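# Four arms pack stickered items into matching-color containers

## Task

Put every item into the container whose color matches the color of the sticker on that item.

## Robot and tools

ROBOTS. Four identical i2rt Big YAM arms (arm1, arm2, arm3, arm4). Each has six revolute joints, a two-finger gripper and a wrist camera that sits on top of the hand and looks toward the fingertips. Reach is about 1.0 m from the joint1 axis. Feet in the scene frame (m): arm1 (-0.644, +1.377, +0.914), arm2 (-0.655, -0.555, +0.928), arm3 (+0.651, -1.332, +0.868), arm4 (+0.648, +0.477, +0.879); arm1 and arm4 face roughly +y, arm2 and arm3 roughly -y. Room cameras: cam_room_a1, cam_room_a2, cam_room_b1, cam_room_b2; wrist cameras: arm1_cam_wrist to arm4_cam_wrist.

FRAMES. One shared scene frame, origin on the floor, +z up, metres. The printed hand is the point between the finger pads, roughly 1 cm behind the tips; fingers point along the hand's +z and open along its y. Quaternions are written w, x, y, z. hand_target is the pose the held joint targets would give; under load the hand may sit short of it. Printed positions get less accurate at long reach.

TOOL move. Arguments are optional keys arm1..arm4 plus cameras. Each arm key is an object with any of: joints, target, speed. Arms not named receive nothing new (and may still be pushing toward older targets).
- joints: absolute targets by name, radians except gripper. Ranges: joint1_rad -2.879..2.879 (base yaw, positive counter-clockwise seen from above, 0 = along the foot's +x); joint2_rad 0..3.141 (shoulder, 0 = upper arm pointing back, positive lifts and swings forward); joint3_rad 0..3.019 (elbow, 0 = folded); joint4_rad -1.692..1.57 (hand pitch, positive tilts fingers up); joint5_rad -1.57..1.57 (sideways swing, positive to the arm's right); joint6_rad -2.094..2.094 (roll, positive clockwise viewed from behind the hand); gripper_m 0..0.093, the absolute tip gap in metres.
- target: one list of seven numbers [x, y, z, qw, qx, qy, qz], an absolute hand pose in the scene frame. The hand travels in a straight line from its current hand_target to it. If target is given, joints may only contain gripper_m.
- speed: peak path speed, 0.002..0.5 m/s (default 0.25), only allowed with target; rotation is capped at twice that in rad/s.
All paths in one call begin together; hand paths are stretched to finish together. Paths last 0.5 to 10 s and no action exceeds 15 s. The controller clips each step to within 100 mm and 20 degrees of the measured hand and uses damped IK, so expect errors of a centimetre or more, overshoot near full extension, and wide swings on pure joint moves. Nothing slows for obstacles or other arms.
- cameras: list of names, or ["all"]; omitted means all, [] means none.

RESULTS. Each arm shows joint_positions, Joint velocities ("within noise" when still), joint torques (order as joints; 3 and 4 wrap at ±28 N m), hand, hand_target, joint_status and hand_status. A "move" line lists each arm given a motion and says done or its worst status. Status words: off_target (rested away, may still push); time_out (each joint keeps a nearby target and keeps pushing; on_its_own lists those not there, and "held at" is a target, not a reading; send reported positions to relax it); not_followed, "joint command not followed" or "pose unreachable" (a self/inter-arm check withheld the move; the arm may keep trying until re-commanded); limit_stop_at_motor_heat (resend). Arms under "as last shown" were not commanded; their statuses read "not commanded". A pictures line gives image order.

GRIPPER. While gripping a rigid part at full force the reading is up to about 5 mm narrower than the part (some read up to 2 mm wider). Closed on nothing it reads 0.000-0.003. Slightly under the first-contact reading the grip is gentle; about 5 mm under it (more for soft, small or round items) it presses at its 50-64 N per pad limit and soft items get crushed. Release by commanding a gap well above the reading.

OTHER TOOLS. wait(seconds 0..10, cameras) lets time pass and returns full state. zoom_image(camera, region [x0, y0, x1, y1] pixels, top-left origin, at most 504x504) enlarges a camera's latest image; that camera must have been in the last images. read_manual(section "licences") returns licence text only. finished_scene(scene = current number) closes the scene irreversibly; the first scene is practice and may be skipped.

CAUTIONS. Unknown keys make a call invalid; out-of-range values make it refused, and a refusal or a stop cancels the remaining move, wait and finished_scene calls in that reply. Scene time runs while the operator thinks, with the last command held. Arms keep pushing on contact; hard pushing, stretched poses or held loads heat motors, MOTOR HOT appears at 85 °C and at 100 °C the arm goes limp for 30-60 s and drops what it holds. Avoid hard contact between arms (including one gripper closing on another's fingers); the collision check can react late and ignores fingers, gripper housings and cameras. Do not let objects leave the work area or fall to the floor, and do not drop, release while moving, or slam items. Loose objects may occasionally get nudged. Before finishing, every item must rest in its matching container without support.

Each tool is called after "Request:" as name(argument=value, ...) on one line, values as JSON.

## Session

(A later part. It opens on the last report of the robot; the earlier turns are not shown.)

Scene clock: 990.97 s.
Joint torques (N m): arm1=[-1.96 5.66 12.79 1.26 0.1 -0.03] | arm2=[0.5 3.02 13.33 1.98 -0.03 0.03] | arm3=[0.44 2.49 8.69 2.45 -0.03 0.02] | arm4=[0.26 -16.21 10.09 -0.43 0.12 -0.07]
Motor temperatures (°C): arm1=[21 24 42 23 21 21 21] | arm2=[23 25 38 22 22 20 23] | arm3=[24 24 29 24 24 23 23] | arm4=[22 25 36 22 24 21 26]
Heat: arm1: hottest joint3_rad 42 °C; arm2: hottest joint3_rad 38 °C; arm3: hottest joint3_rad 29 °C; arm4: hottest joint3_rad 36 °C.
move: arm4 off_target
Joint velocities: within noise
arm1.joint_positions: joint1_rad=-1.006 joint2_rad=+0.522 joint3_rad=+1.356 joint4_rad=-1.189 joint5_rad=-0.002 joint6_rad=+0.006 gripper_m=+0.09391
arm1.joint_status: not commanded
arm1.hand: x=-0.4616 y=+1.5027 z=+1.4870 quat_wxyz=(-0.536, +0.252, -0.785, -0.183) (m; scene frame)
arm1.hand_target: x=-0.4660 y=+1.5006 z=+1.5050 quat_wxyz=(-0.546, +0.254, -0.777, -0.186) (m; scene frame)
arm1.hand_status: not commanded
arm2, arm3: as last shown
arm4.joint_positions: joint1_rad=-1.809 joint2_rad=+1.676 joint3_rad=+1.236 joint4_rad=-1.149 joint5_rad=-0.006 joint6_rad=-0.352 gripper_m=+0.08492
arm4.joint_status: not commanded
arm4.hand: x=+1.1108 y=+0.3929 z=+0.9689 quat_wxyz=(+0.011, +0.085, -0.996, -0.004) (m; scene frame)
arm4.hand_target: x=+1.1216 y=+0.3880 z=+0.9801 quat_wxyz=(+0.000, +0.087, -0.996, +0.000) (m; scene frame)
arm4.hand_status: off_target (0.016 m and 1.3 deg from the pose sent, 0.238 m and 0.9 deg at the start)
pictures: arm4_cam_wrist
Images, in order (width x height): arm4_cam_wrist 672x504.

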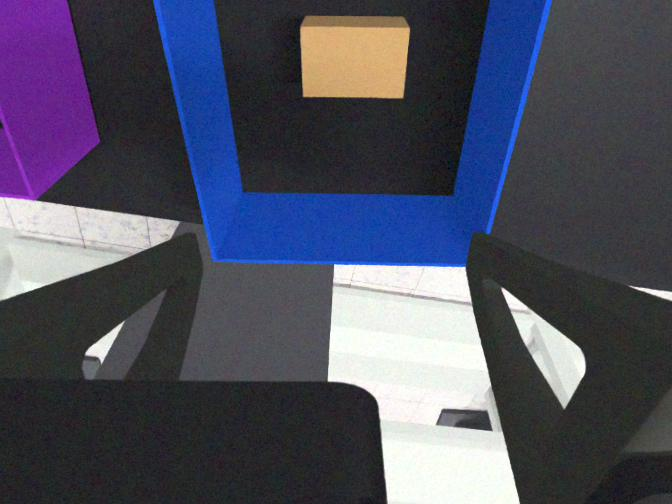

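Request:
finished_scene(scene=1)

The scene is finished: the task was done.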